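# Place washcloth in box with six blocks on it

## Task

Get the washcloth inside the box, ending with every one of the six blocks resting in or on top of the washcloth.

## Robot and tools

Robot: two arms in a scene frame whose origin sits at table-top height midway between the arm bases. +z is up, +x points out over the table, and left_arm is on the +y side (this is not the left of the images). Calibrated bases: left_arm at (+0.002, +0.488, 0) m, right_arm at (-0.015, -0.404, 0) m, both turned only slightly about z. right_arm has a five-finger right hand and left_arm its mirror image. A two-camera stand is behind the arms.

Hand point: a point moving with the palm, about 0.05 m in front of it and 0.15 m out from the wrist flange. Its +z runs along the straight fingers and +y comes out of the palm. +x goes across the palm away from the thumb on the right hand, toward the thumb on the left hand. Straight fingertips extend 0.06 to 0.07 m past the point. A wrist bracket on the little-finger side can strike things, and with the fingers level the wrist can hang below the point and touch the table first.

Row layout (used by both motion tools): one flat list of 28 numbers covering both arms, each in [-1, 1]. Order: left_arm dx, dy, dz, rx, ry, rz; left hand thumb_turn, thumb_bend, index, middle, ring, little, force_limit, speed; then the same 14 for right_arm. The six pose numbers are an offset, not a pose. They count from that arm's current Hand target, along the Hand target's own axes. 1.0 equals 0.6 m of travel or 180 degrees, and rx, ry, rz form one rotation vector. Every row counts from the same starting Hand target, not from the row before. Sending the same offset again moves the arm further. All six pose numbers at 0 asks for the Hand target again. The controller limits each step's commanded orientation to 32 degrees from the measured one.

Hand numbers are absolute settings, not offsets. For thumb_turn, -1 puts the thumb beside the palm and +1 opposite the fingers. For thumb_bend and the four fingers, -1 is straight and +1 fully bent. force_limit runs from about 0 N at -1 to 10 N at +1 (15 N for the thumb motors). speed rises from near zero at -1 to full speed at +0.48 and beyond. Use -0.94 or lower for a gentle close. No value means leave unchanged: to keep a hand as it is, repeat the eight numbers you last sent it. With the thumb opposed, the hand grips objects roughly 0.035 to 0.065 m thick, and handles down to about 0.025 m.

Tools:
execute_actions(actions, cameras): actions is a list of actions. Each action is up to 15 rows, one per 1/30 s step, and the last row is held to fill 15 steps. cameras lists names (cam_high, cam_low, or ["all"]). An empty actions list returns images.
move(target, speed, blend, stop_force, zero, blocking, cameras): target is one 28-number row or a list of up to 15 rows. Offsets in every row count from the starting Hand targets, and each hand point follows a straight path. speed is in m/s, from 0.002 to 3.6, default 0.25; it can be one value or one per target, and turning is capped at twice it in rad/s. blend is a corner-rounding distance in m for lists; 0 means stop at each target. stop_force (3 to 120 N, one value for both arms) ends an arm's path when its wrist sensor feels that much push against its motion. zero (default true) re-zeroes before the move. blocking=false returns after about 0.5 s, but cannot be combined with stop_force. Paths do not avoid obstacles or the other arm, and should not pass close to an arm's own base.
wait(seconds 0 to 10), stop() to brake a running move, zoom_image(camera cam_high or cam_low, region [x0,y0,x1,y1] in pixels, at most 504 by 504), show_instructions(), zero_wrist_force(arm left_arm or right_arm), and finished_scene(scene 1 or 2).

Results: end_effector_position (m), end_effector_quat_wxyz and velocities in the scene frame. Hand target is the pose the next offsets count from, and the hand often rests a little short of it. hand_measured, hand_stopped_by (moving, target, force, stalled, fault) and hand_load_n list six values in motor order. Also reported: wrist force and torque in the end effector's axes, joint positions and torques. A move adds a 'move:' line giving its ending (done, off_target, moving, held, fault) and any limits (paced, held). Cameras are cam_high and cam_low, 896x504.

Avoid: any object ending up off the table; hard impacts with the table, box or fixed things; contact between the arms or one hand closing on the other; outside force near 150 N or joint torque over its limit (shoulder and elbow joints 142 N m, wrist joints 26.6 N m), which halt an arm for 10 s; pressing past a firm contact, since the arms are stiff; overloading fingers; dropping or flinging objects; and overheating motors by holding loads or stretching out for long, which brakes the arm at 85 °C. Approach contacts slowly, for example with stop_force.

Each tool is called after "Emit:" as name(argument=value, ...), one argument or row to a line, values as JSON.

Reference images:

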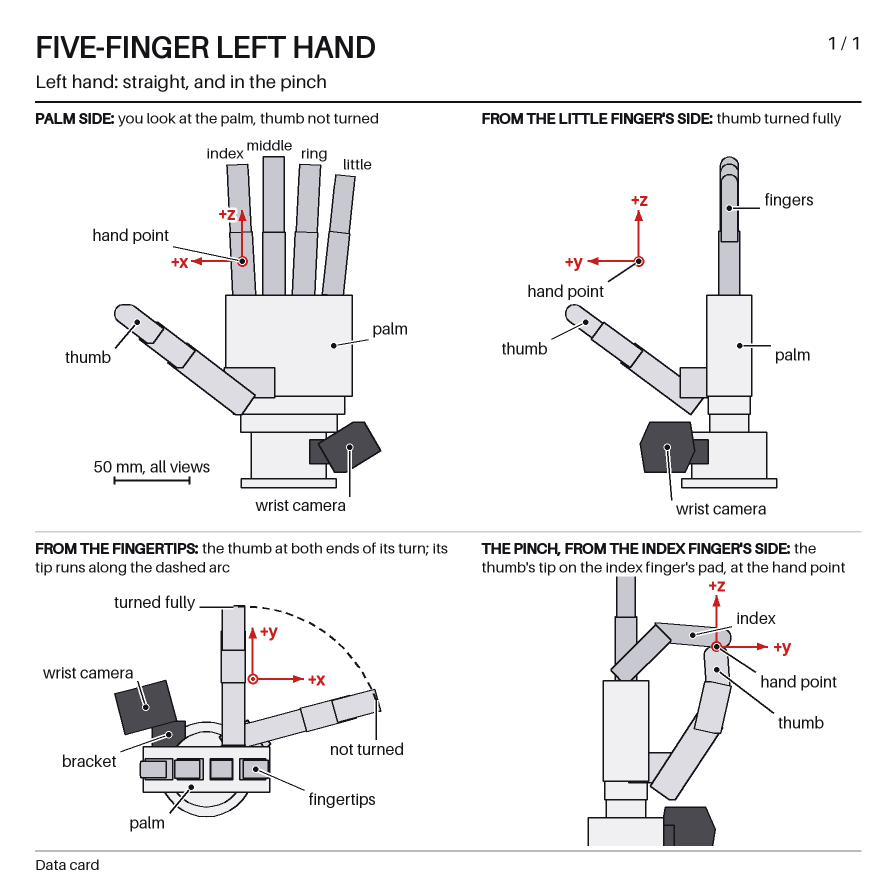

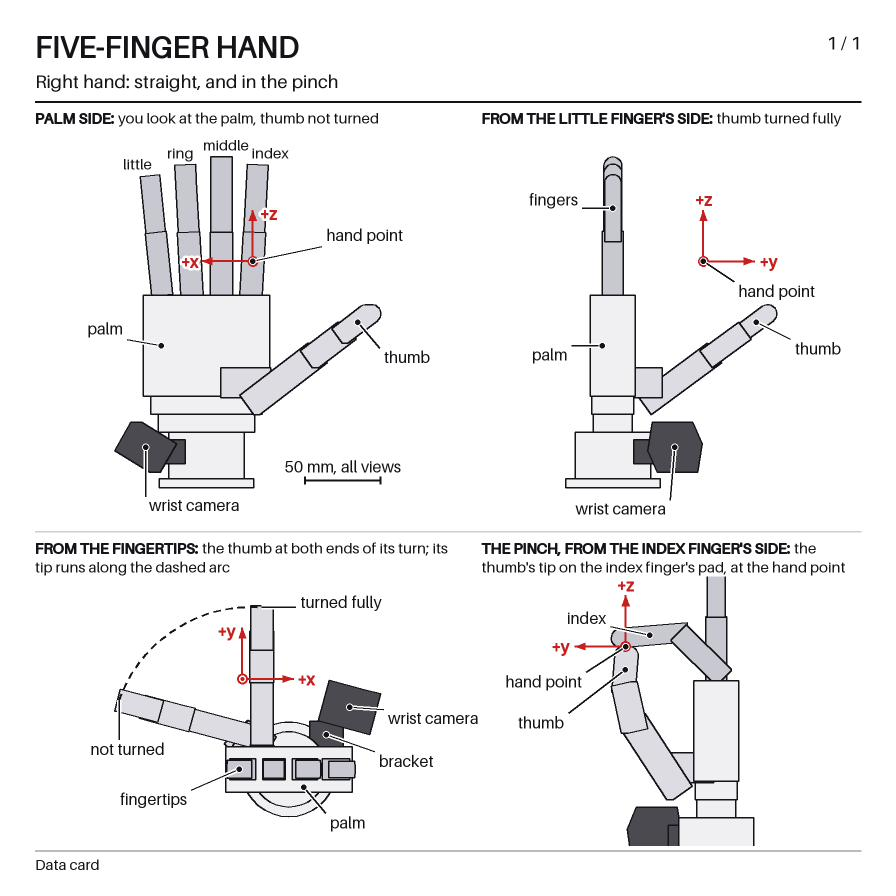

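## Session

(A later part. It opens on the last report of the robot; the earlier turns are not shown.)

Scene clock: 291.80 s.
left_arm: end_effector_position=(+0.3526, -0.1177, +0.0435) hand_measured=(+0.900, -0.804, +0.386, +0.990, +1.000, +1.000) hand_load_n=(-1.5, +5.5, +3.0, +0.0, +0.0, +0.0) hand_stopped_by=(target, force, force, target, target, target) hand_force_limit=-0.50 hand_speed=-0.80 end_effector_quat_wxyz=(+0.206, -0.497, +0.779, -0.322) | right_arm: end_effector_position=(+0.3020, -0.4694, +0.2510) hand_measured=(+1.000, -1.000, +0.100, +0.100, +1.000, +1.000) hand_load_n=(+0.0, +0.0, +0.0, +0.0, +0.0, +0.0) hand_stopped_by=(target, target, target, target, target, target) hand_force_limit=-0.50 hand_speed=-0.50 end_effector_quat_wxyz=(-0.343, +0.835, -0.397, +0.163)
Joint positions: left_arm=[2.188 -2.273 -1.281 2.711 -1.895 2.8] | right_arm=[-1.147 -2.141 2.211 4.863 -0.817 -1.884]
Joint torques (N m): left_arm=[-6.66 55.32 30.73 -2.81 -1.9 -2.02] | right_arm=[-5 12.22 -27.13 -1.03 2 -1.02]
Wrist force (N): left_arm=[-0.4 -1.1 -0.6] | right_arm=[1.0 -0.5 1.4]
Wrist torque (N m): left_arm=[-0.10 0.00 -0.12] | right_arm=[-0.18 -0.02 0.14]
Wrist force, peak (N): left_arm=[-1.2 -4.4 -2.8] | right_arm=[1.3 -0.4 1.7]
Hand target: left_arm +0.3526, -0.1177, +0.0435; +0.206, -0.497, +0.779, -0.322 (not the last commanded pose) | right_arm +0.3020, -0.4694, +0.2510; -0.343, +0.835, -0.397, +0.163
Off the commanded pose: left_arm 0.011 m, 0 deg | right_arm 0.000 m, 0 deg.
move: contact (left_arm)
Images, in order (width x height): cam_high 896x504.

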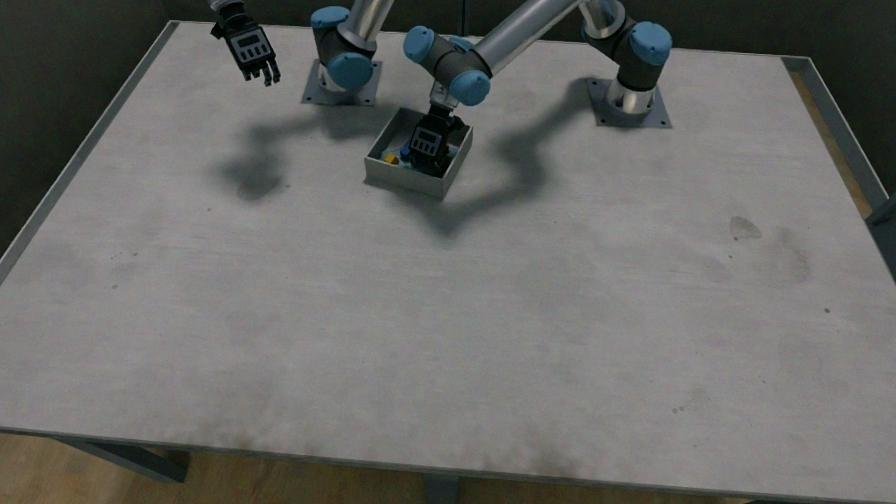

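Emit:
move(
  target=[
    [0,0,0,0,0,0,0.9,-1,0.15,0.99,1,1,-0.5,-0.5,0,0,0,0,0,0,1,-1,0.1,0.1,1,1,-0.5,-0.5],
    [0,-0.1178,-0.1178,0,0,0,0.9,-1,0.15,0.99,1,1,-0.5,-0.5,0,0,0,0,0,0,1,-1,0.1,0.1,1,1,-0.5,-0.5],
  ],
  speed=0.2,
  cameras=["cam_high"],
)

Emit:
zoom_image(
  camera="cam_high",
  region=[370, 80, 490, 200],
)

Scene clock: 294.23 s.
left_arm: end_effector_position=(+0.3527, -0.1179, +0.1434) hand_measured=(+0.900, -1.000, +0.150, +0.990, +1.000, +1.000) hand_load_n=(+0.0, +0.0, +0.5, +0.0, +0.0, +0.0) hand_stopped_by=(target, target, target, target, target, target) hand_force_limit=-0.50 hand_speed=-0.50 end_effector_quat_wxyz=(+0.206, -0.497, +0.779, -0.322) | right_arm: end_effector_position=(+0.3020, -0.4694, +0.2510) hand_measured=(+1.000, -1.000, +0.100, +0.100, +1.000, +1.000) hand_load_n=(+0.0, +0.0, +0.0, +0.0, +0.0, +0.0) hand_stopped_by=(target, target, target, target, target, target) hand_force_limit=-0.50 hand_speed=-0.50 end_effector_quat_wxyz=(-0.343, +0.835, -0.397, +0.163)
Joint positions: left_arm=[2.188 -2.198 -1.141 2.496 -1.895 2.799] | right_arm=[-1.147 -2.141 2.211 4.863 -0.817 -1.884]
Joint torques (N m): left_arm=[-6.27 51.93 32.66 -2.49 -2.63 -2.02] | right_arm=[-4.77 11.91 -27.06 -1.14 1.94 -1.02]
Wrist force (N): left_arm=[0.4 -0.1 -0.1] | right_arm=[1.0 -0.2 1.3]
Wrist torque (N m): left_arm=[-0.03 -0.05 -0.09] | right_arm=[-0.13 -0.01 0.15]
Wrist force, peak (N): left_arm=[-0.2 -1.6 -0.6] | right_arm=[1.1 -0.7 1.8]
Hand target: left_arm +0.3527, -0.1179, +0.1434; +0.206, -0.497, +0.779, -0.322 | right_arm +0.3020, -0.4694, +0.2510; -0.343, +0.835, -0.397, +0.163
Off the commanded pose: left_arm 0.000 m, 0 deg | right_arm 0.000 m, 0 deg.
move: done
Images, in order (width x height): cam_high 896x504.

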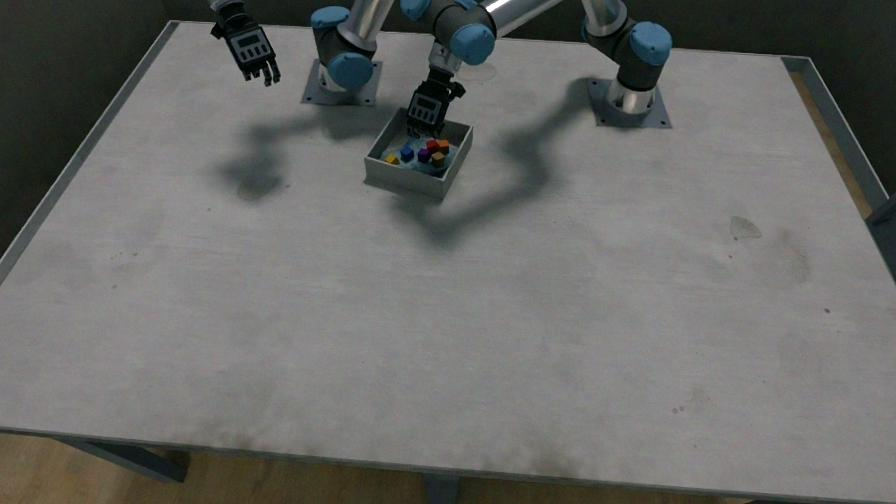

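Scaled by 4.200 from the camera's 896x504 image, which has a finer 1280x720 frame.

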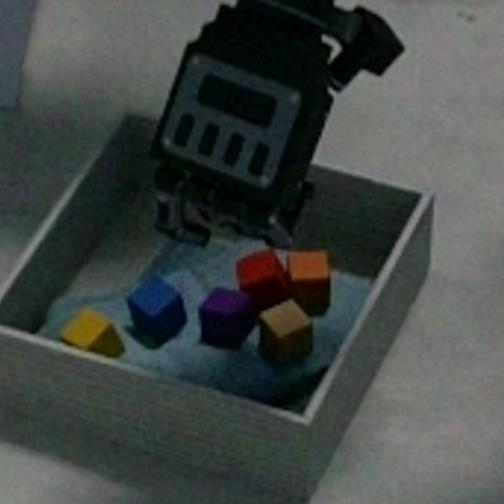

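Emit:
move(
  target=[-0.408,0.0167,-0.252,0,0,0,0.9,-1,0.15,0.99,1,1,-0.5,-0.5,0,0,0,0,0,0,1,-1,0.1,0.1,1,1,-0.5,-0.5],
  speed=0.4,
  cameras=["all"],
)

Emit:
zoom_image(
  camera="cam_high",
  region=[370, 110, 460, 200],
)

Emit:
zoom_image(
  camera="cam_high",
  region=[375, 135, 425, 185],
)

Scene clock: 296.53 s.
left_arm: end_effector_position=(+0.3525, +0.1519, +0.2438) hand_measured=(+0.900, -1.000, +0.150, +0.990, +1.000, +1.000) hand_load_n=(+0.0, +0.0, +0.0, +0.0, +0.0, +0.0) hand_stopped_by=(target, target, target, target, target, target) hand_force_limit=-0.50 hand_speed=-0.50 end_effector_quat_wxyz=(+0.206, -0.497, +0.779, -0.322) | right_arm: end_effector_position=(+0.3020, -0.4694, +0.2510) hand_measured=(+1.000, -1.000, +0.100, +0.100, +1.000, +1.000) hand_load_n=(+0.0, +0.0, +0.0, +0.0, +0.0, +0.0) hand_stopped_by=(target, target, target, target, target, target) hand_force_limit=-0.50 hand_speed=-0.50 end_effector_quat_wxyz=(-0.343, +0.835, -0.397, +0.163)
Joint positions: left_arm=[2.677 -1.583 -1.696 2.491 -1.557 3.158] | right_arm=[-1.147 -2.141 2.211 4.863 -0.817 -1.884]
Joint torques (N m): left_arm=[7.36 30.84 7.39 -2.58 2.76 1.8] | right_arm=[-4.62 11.9 -27.04 -1.14 1.96 -0.98]
Wrist force (N): left_arm=[0.5 -0.5 -0.3] | right_arm=[1.1 -0.5 1.5]
Wrist torque (N m): left_arm=[-0.05 -0.03 -0.10] | right_arm=[-0.18 -0.04 0.14]
Wrist force, peak (N): left_arm=[1.6 -0.6 0.5] | right_arm=[0.9 -0.4 1.9]
Hand target: left_arm +0.3525, +0.1520, +0.2438; +0.206, -0.497, +0.779, -0.322 | right_arm +0.3020, -0.4694, +0.2510; -0.343, +0.835, -0.397, +0.163
Off the commanded pose: left_arm 0.000 m, 0 deg | right_arm 0.000 m, 0 deg.
move: done

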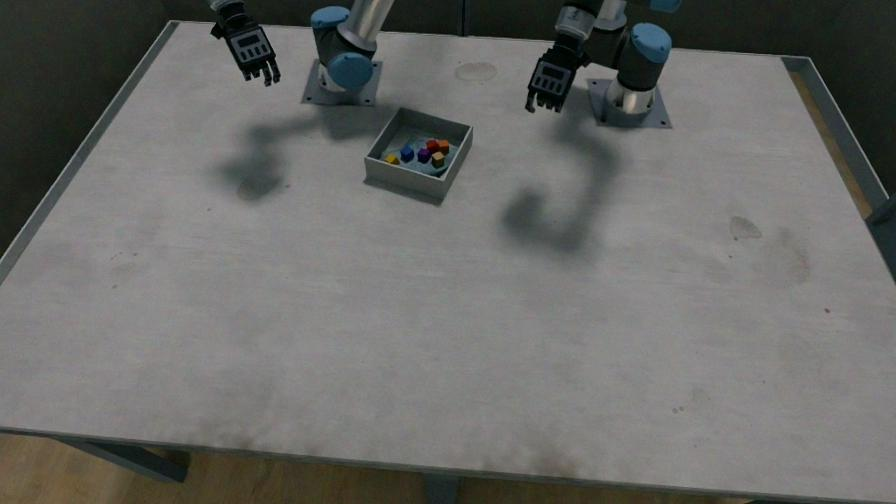

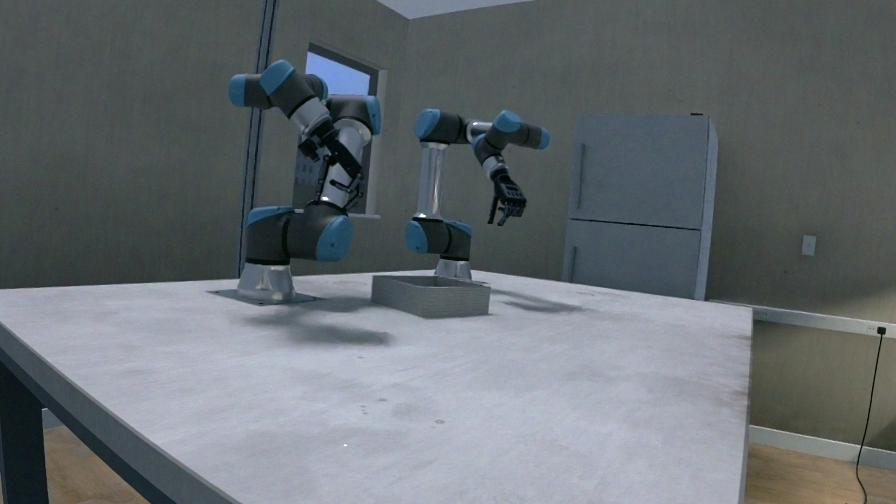

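Scaled by 5.600 from the camera's 896x504 image, which has a finer 1280x720 frame.

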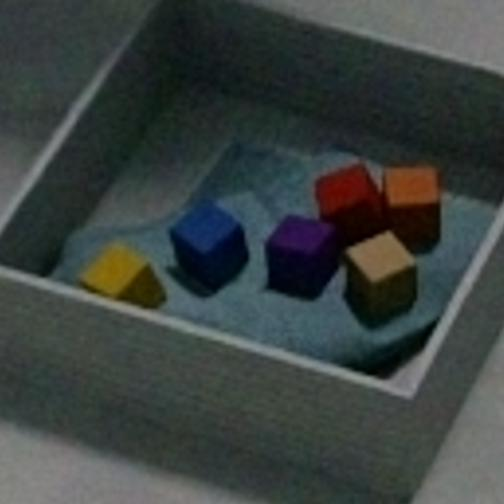

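Scaled by 10.080 from the camera's 896x504 image, which has a finer 1280x720 frame.

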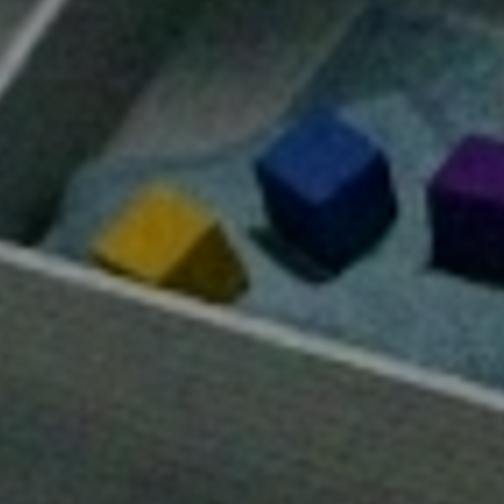

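Emit:
move(
  target=[0,0,0,0,0,0,0.9,-1,0.15,0.99,1,1,-0.5,-0.5,-0.3402,-0.0745,0.4305,0,0,0,1,-1,1,0,1,1,-0.5,0],
  speed=0.35,
  cameras=["cam_high"],
)

Emit:
zoom_image(
  camera="cam_high",
  region=[350, 100, 450, 200],
)

Scene clock: 307.73 s.
left_arm: end_effector_position=(+0.3525, +0.1520, +0.2438) hand_measured=(+0.900, -1.000, +0.150, +0.990, +1.000, +1.000) hand_load_n=(+0.0, +0.0, +0.0, +0.0, +0.0, +0.0) hand_stopped_by=(target, target, target, target, target, target) hand_force_limit=-0.50 hand_speed=-0.50 end_effector_quat_wxyz=(+0.206, -0.497, +0.779, -0.322) | right_arm: end_effector_position=(+0.3384, -0.1763, +0.0989) hand_measured=(+1.000, -1.000, +1.000, +0.000, +1.000, +1.000) hand_load_n=(+0.0, +0.0, -0.5, +0.0, +0.0, +0.0) hand_stopped_by=(target, target, target, target, target, target) hand_force_limit=-0.50 hand_speed=0.00 end_effector_quat_wxyz=(-0.343, +0.835, -0.397, +0.163)
Joint positions: left_arm=[2.677 -1.583 -1.696 2.491 -1.556 3.158] | right_arm=[-0.085 -1.654 2.634 3.101 -1.079 -0.571]
Joint torques (N m): left_arm=[6.54 30.75 7.4 -2.4 2.7 1.71] | right_arm=[7.04 1 -21.82 -4.56 -0.63 1.55]
Wrist force (N): left_arm=[0.3 -0.2 -0.1] | right_arm=[1.2 -0.1 1.1]
Wrist torque (N m): left_arm=[-0.01 0.00 -0.13] | right_arm=[-0.05 -0.05 0.09]
Wrist force, peak (N): left_arm=[0.6 -0.6 -0.4] | right_arm=[1.0 -0.6 1.8]
Hand target: left_arm +0.3525, +0.1520, +0.2438; +0.206, -0.497, +0.779, -0.322 | right_arm +0.3384, -0.1763, +0.0989; -0.343, +0.835, -0.397, +0.163
Off the commanded pose: left_arm 0.000 m, 0 deg | right_arm 0.000 m, 0 deg.
move: done
Images, in order (width x height): cam_high 896x504.

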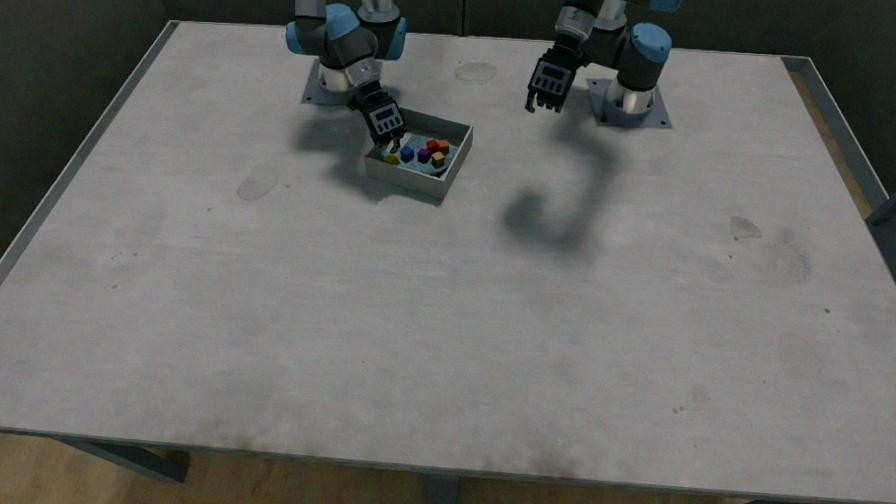

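Scaled by 5.040 from the camera's 896x504 image, which has a finer 1280x720 frame.

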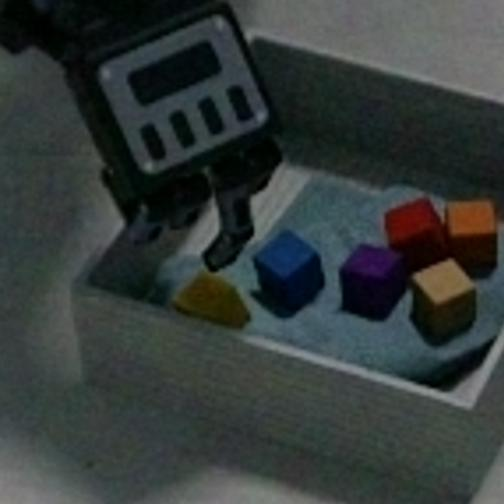

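Emit:
move(
  target=[0,0,0,0,0,0,0.9,-1,0.15,0.99,1,1,-0.5,-0.5,-0.0025,0.0605,0.0782,0,0,0,1,-1,1,0,1,1,-0.5,0],
  speed=0.07,
  stop_force=4,
  cameras=["cam_high"],
)

Emit:
zoom_image(
  camera="cam_high",
  region=[350, 100, 450, 200],
)

Scene clock: 310.50 s.
left_arm: end_effector_position=(+0.3525, +0.1520, +0.2438) hand_measured=(+0.900, -1.000, +0.150, +0.990, +1.000, +1.000) hand_load_n=(+0.0, +0.0, +0.0, +0.0, +0.0, +0.0) hand_stopped_by=(target, target, target, target, target, target) hand_force_limit=-0.50 hand_speed=-0.50 end_effector_quat_wxyz=(+0.206, -0.497, +0.779, -0.322) | right_arm: end_effector_position=(+0.3394, -0.1745, +0.0785) hand_measured=(+1.000, -1.000, +1.000, +0.000, +1.000, +1.000) hand_load_n=(+0.0, +0.0, +0.0, -1.0, +0.0, +0.0) hand_stopped_by=(target, target, target, target, target, target) hand_force_limit=-0.50 hand_speed=0.00 end_effector_quat_wxyz=(-0.343, +0.836, -0.397, +0.162)
Joint positions: left_arm=[2.677 -1.583 -1.696 2.491 -1.556 3.158] | right_arm=[-0.078 -1.562 2.65 2.992 -1.083 -0.566]
Joint torques (N m): left_arm=[6.63 30.86 7.02 -2.41 2.65 1.72] | right_arm=[-8.02 -24.97 -18.94 -0.4 1.87 -1.75]
Wrist force (N): left_arm=[0.5 -0.2 -0.4] | right_arm=[0.7 -2.4 -1.0]
Wrist torque (N m): left_arm=[0.01 -0.04 -0.10] | right_arm=[0.00 -0.06 0.20]
Wrist force, peak (N): left_arm=[0.2 -0.8 -0.4] | right_arm=[-0.8 -6.9 -4.4]
Hand target: left_arm +0.3525, +0.1520, +0.2438; +0.206, -0.497, +0.779, -0.322 | right_arm +0.3394, -0.1745, +0.0785; -0.343, +0.836, -0.397, +0.162 (not the last commanded pose)
Off the commanded pose: left_arm 0.000 m, 0 deg | right_arm 0.039 m, 0 deg.
move: contact (right_arm)
Images, in order (width x height): cam_high 896x504.

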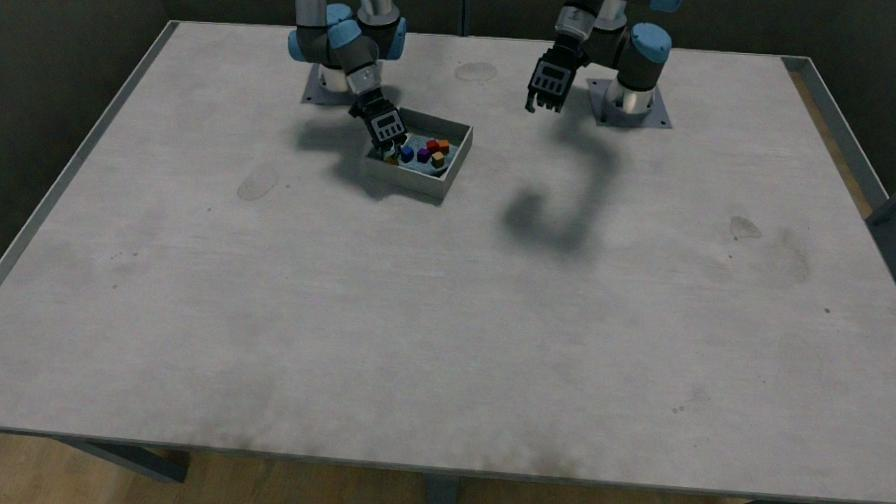

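Scaled by 5.040 from the camera's 896x504 image, which has a finer 1280x720 frame.

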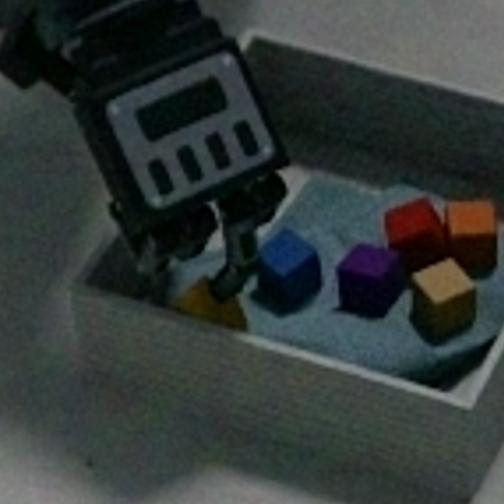

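Emit:
zoom_image(
  camera="cam_high",
  region=[375, 135, 415, 175],
)

Emit:
move(
  target=[0,0,0,0,0,0,0.9,-1,0.15,0.99,1,1,-0.5,-0.5,0,-0.0884,-0.0884,0,0,0,1,-1,1,0,1,1,-0.5,0],
  speed=0.2,
  cameras=["all"],
)

Emit:
zoom_image(
  camera="cam_high",
  region=[375, 135, 415, 175],
)

Emit:
zoom_image(
  camera="cam_low",
  region=[360, 250, 500, 330],
)

Scaled by 12.600 from the camera's 896x504 image, which has a finer 1280x720 frame.

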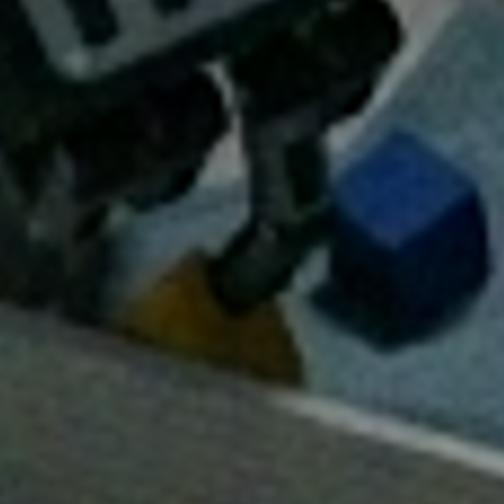

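Scene clock: 314.47 s.
left_arm: end_effector_position=(+0.3525, +0.1520, +0.2438) hand_measured=(+0.900, -1.000, +0.150, +0.990, +1.000, +1.000) hand_load_n=(+0.0, +0.0, +0.0, +0.0, +0.0, +0.0) hand_stopped_by=(target, target, target, target, target, target) hand_force_limit=-0.50 hand_speed=-0.50 end_effector_quat_wxyz=(+0.206, -0.497, +0.779, -0.322) | right_arm: end_effector_position=(+0.3400, -0.1743, +0.1535) hand_measured=(+1.000, -1.000, +1.000, +0.000, +1.000, +1.000) hand_load_n=(+0.0, +0.0, +0.0, +0.0, +0.0, +0.0) hand_stopped_by=(target, target, target, target, target, target) hand_force_limit=-0.50 hand_speed=0.00 end_effector_quat_wxyz=(-0.343, +0.836, -0.397, +0.162)
Joint positions: left_arm=[2.677 -1.583 -1.696 2.491 -1.556 3.158] | right_arm=[-0.077 -1.829 2.549 3.361 -1.084 -0.565]
Joint torques (N m): left_arm=[6.53 30.25 7.28 -2.32 2.55 1.6] | right_arm=[-7.39 -19.93 -24.7 -0.92 2.36 -1.7]
Wrist force (N): left_arm=[0.4 -0.2 -0.2] | right_arm=[1.5 -0.5 1.1]
Wrist torque (N m): left_arm=[-0.01 -0.02 -0.12] | right_arm=[-0.14 -0.07 0.20]
Wrist force, peak (N): left_arm=[0.6 -0.6 -0.3] | right_arm=[0.6 -2.7 -1.2]
Hand target: left_arm +0.3525, +0.1520, +0.2438; +0.206, -0.497, +0.779, -0.322 | right_arm +0.3400, -0.1743, +0.1535; -0.343, +0.836, -0.397, +0.162
Off the commanded pose: left_arm 0.000 m, 0 deg | right_arm 0.000 m, 0 deg.
move: done

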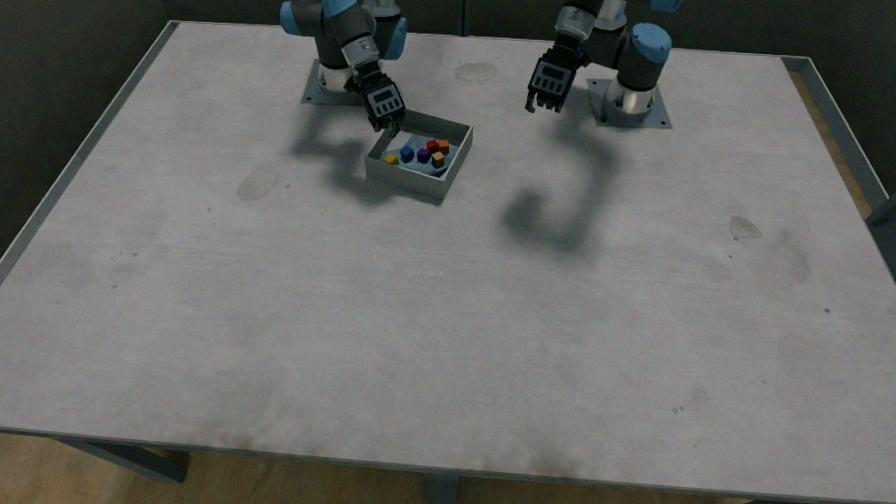

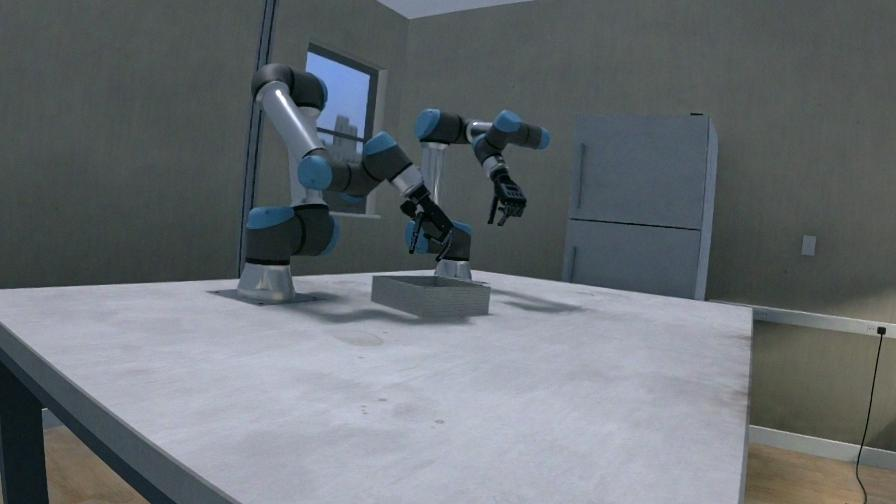

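Scaled by 12.600 from the camera's 896x504 image, which has a finer 1280x720 frame.

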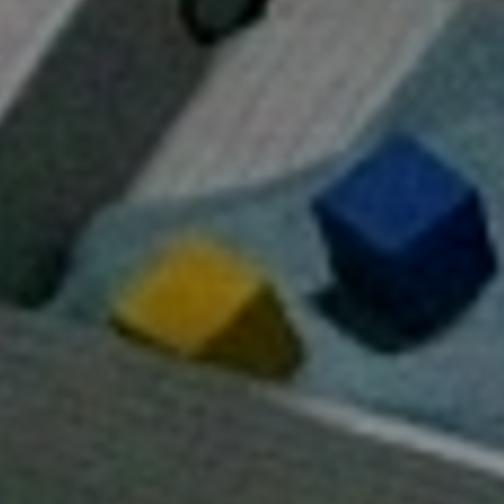

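Scaled by 3.600 from the camera's 896x504 image, which has a finer 1280x720 frame.

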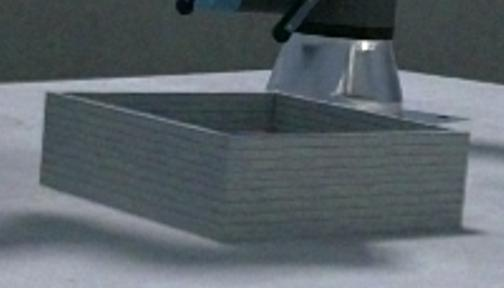

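Emit:
move(
  target=[0,0,0,0,0,0,0.9,-1,0.15,0.99,1,1,-0.5,-0.5,0.24,0.08,-0.2,0,0,0,1,-1,1,0,1,1,-0.5,0],
  speed=0.4,
  cameras=["cam_high"],
)

Emit:
zoom_image(
  camera="cam_high",
  region=[360, 100, 480, 220],
)

Scene clock: 317.53 s.
left_arm: end_effector_position=(+0.3525, +0.1520, +0.2438) hand_measured=(+0.900, -1.000, +0.150, +0.990, +1.000, +1.000) hand_load_n=(+0.0, +0.0, +0.0, +0.5, +0.0, +0.0) hand_stopped_by=(target, target, target, target, target, target) hand_force_limit=-0.50 hand_speed=-0.50 end_effector_quat_wxyz=(+0.206, -0.497, +0.779, -0.322) | right_arm: end_effector_position=(+0.3393, -0.3608, +0.2050) hand_measured=(+1.000, -1.000, +1.000, +0.000, +1.000, +1.000) hand_load_n=(+0.0, +0.0, +0.0, +0.0, +0.0, +0.0) hand_stopped_by=(target, target, target, target, target, target) hand_force_limit=-0.50 hand_speed=0.00 end_effector_quat_wxyz=(-0.343, +0.836, -0.397, +0.162)
Joint positions: left_arm=[2.677 -1.583 -1.696 2.491 -1.556 3.158] | right_arm=[-0.765 -2.142 2.424 4.282 -0.805 -1.356]
Joint torques (N m): left_arm=[6.39 30.51 7.26 -2.17 2.59 1.6] | right_arm=[-7.24 13.94 -28.89 -0.53 2.72 -1.64]
Wrist force (N): left_arm=[0.4 -0.4 -0.3] | right_arm=[1.2 -0.2 1.1]
Wrist torque (N m): left_arm=[-0.03 -0.02 -0.11] | right_arm=[-0.07 -0.07 0.21]
Wrist force, peak (N): left_arm=[0.6 -0.3 -0.5] | right_arm=[2.5 -0.7 1.0]
Hand target: left_arm +0.3525, +0.1520, +0.2438; +0.206, -0.497, +0.779, -0.322 | right_arm +0.3393, -0.3608, +0.2050; -0.343, +0.836, -0.397, +0.162
Off the commanded pose: left_arm 0.000 m, 0 deg | right_arm 0.000 m, 0 deg.
move: done
Images, in order (width x height): cam_high 896x504.

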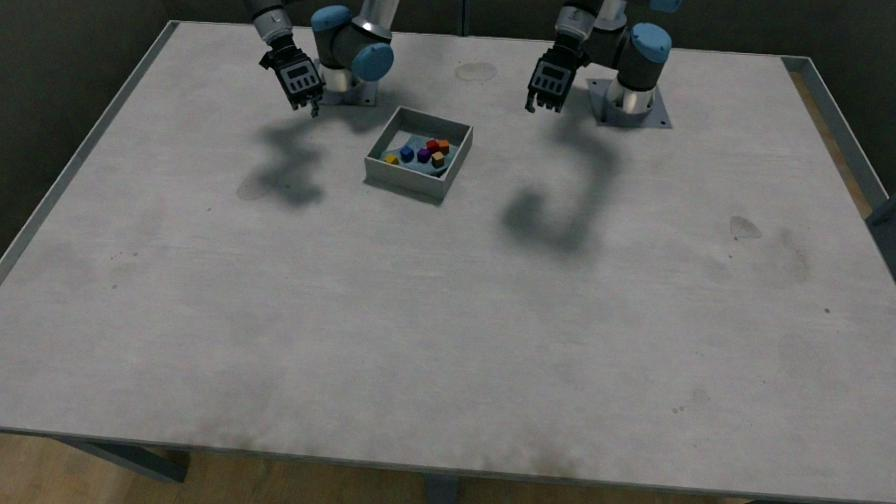

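Scaled by 4.200 from the camera's 896x504 image, which has a finer 1280x720 frame.

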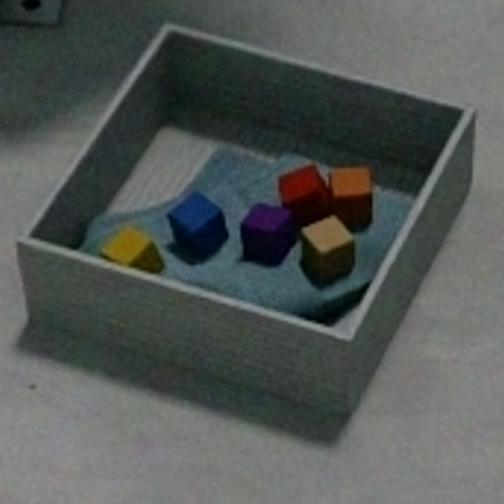

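Emit:
finished_scene(
  scene=1,
)

The scene is finished: the task was done.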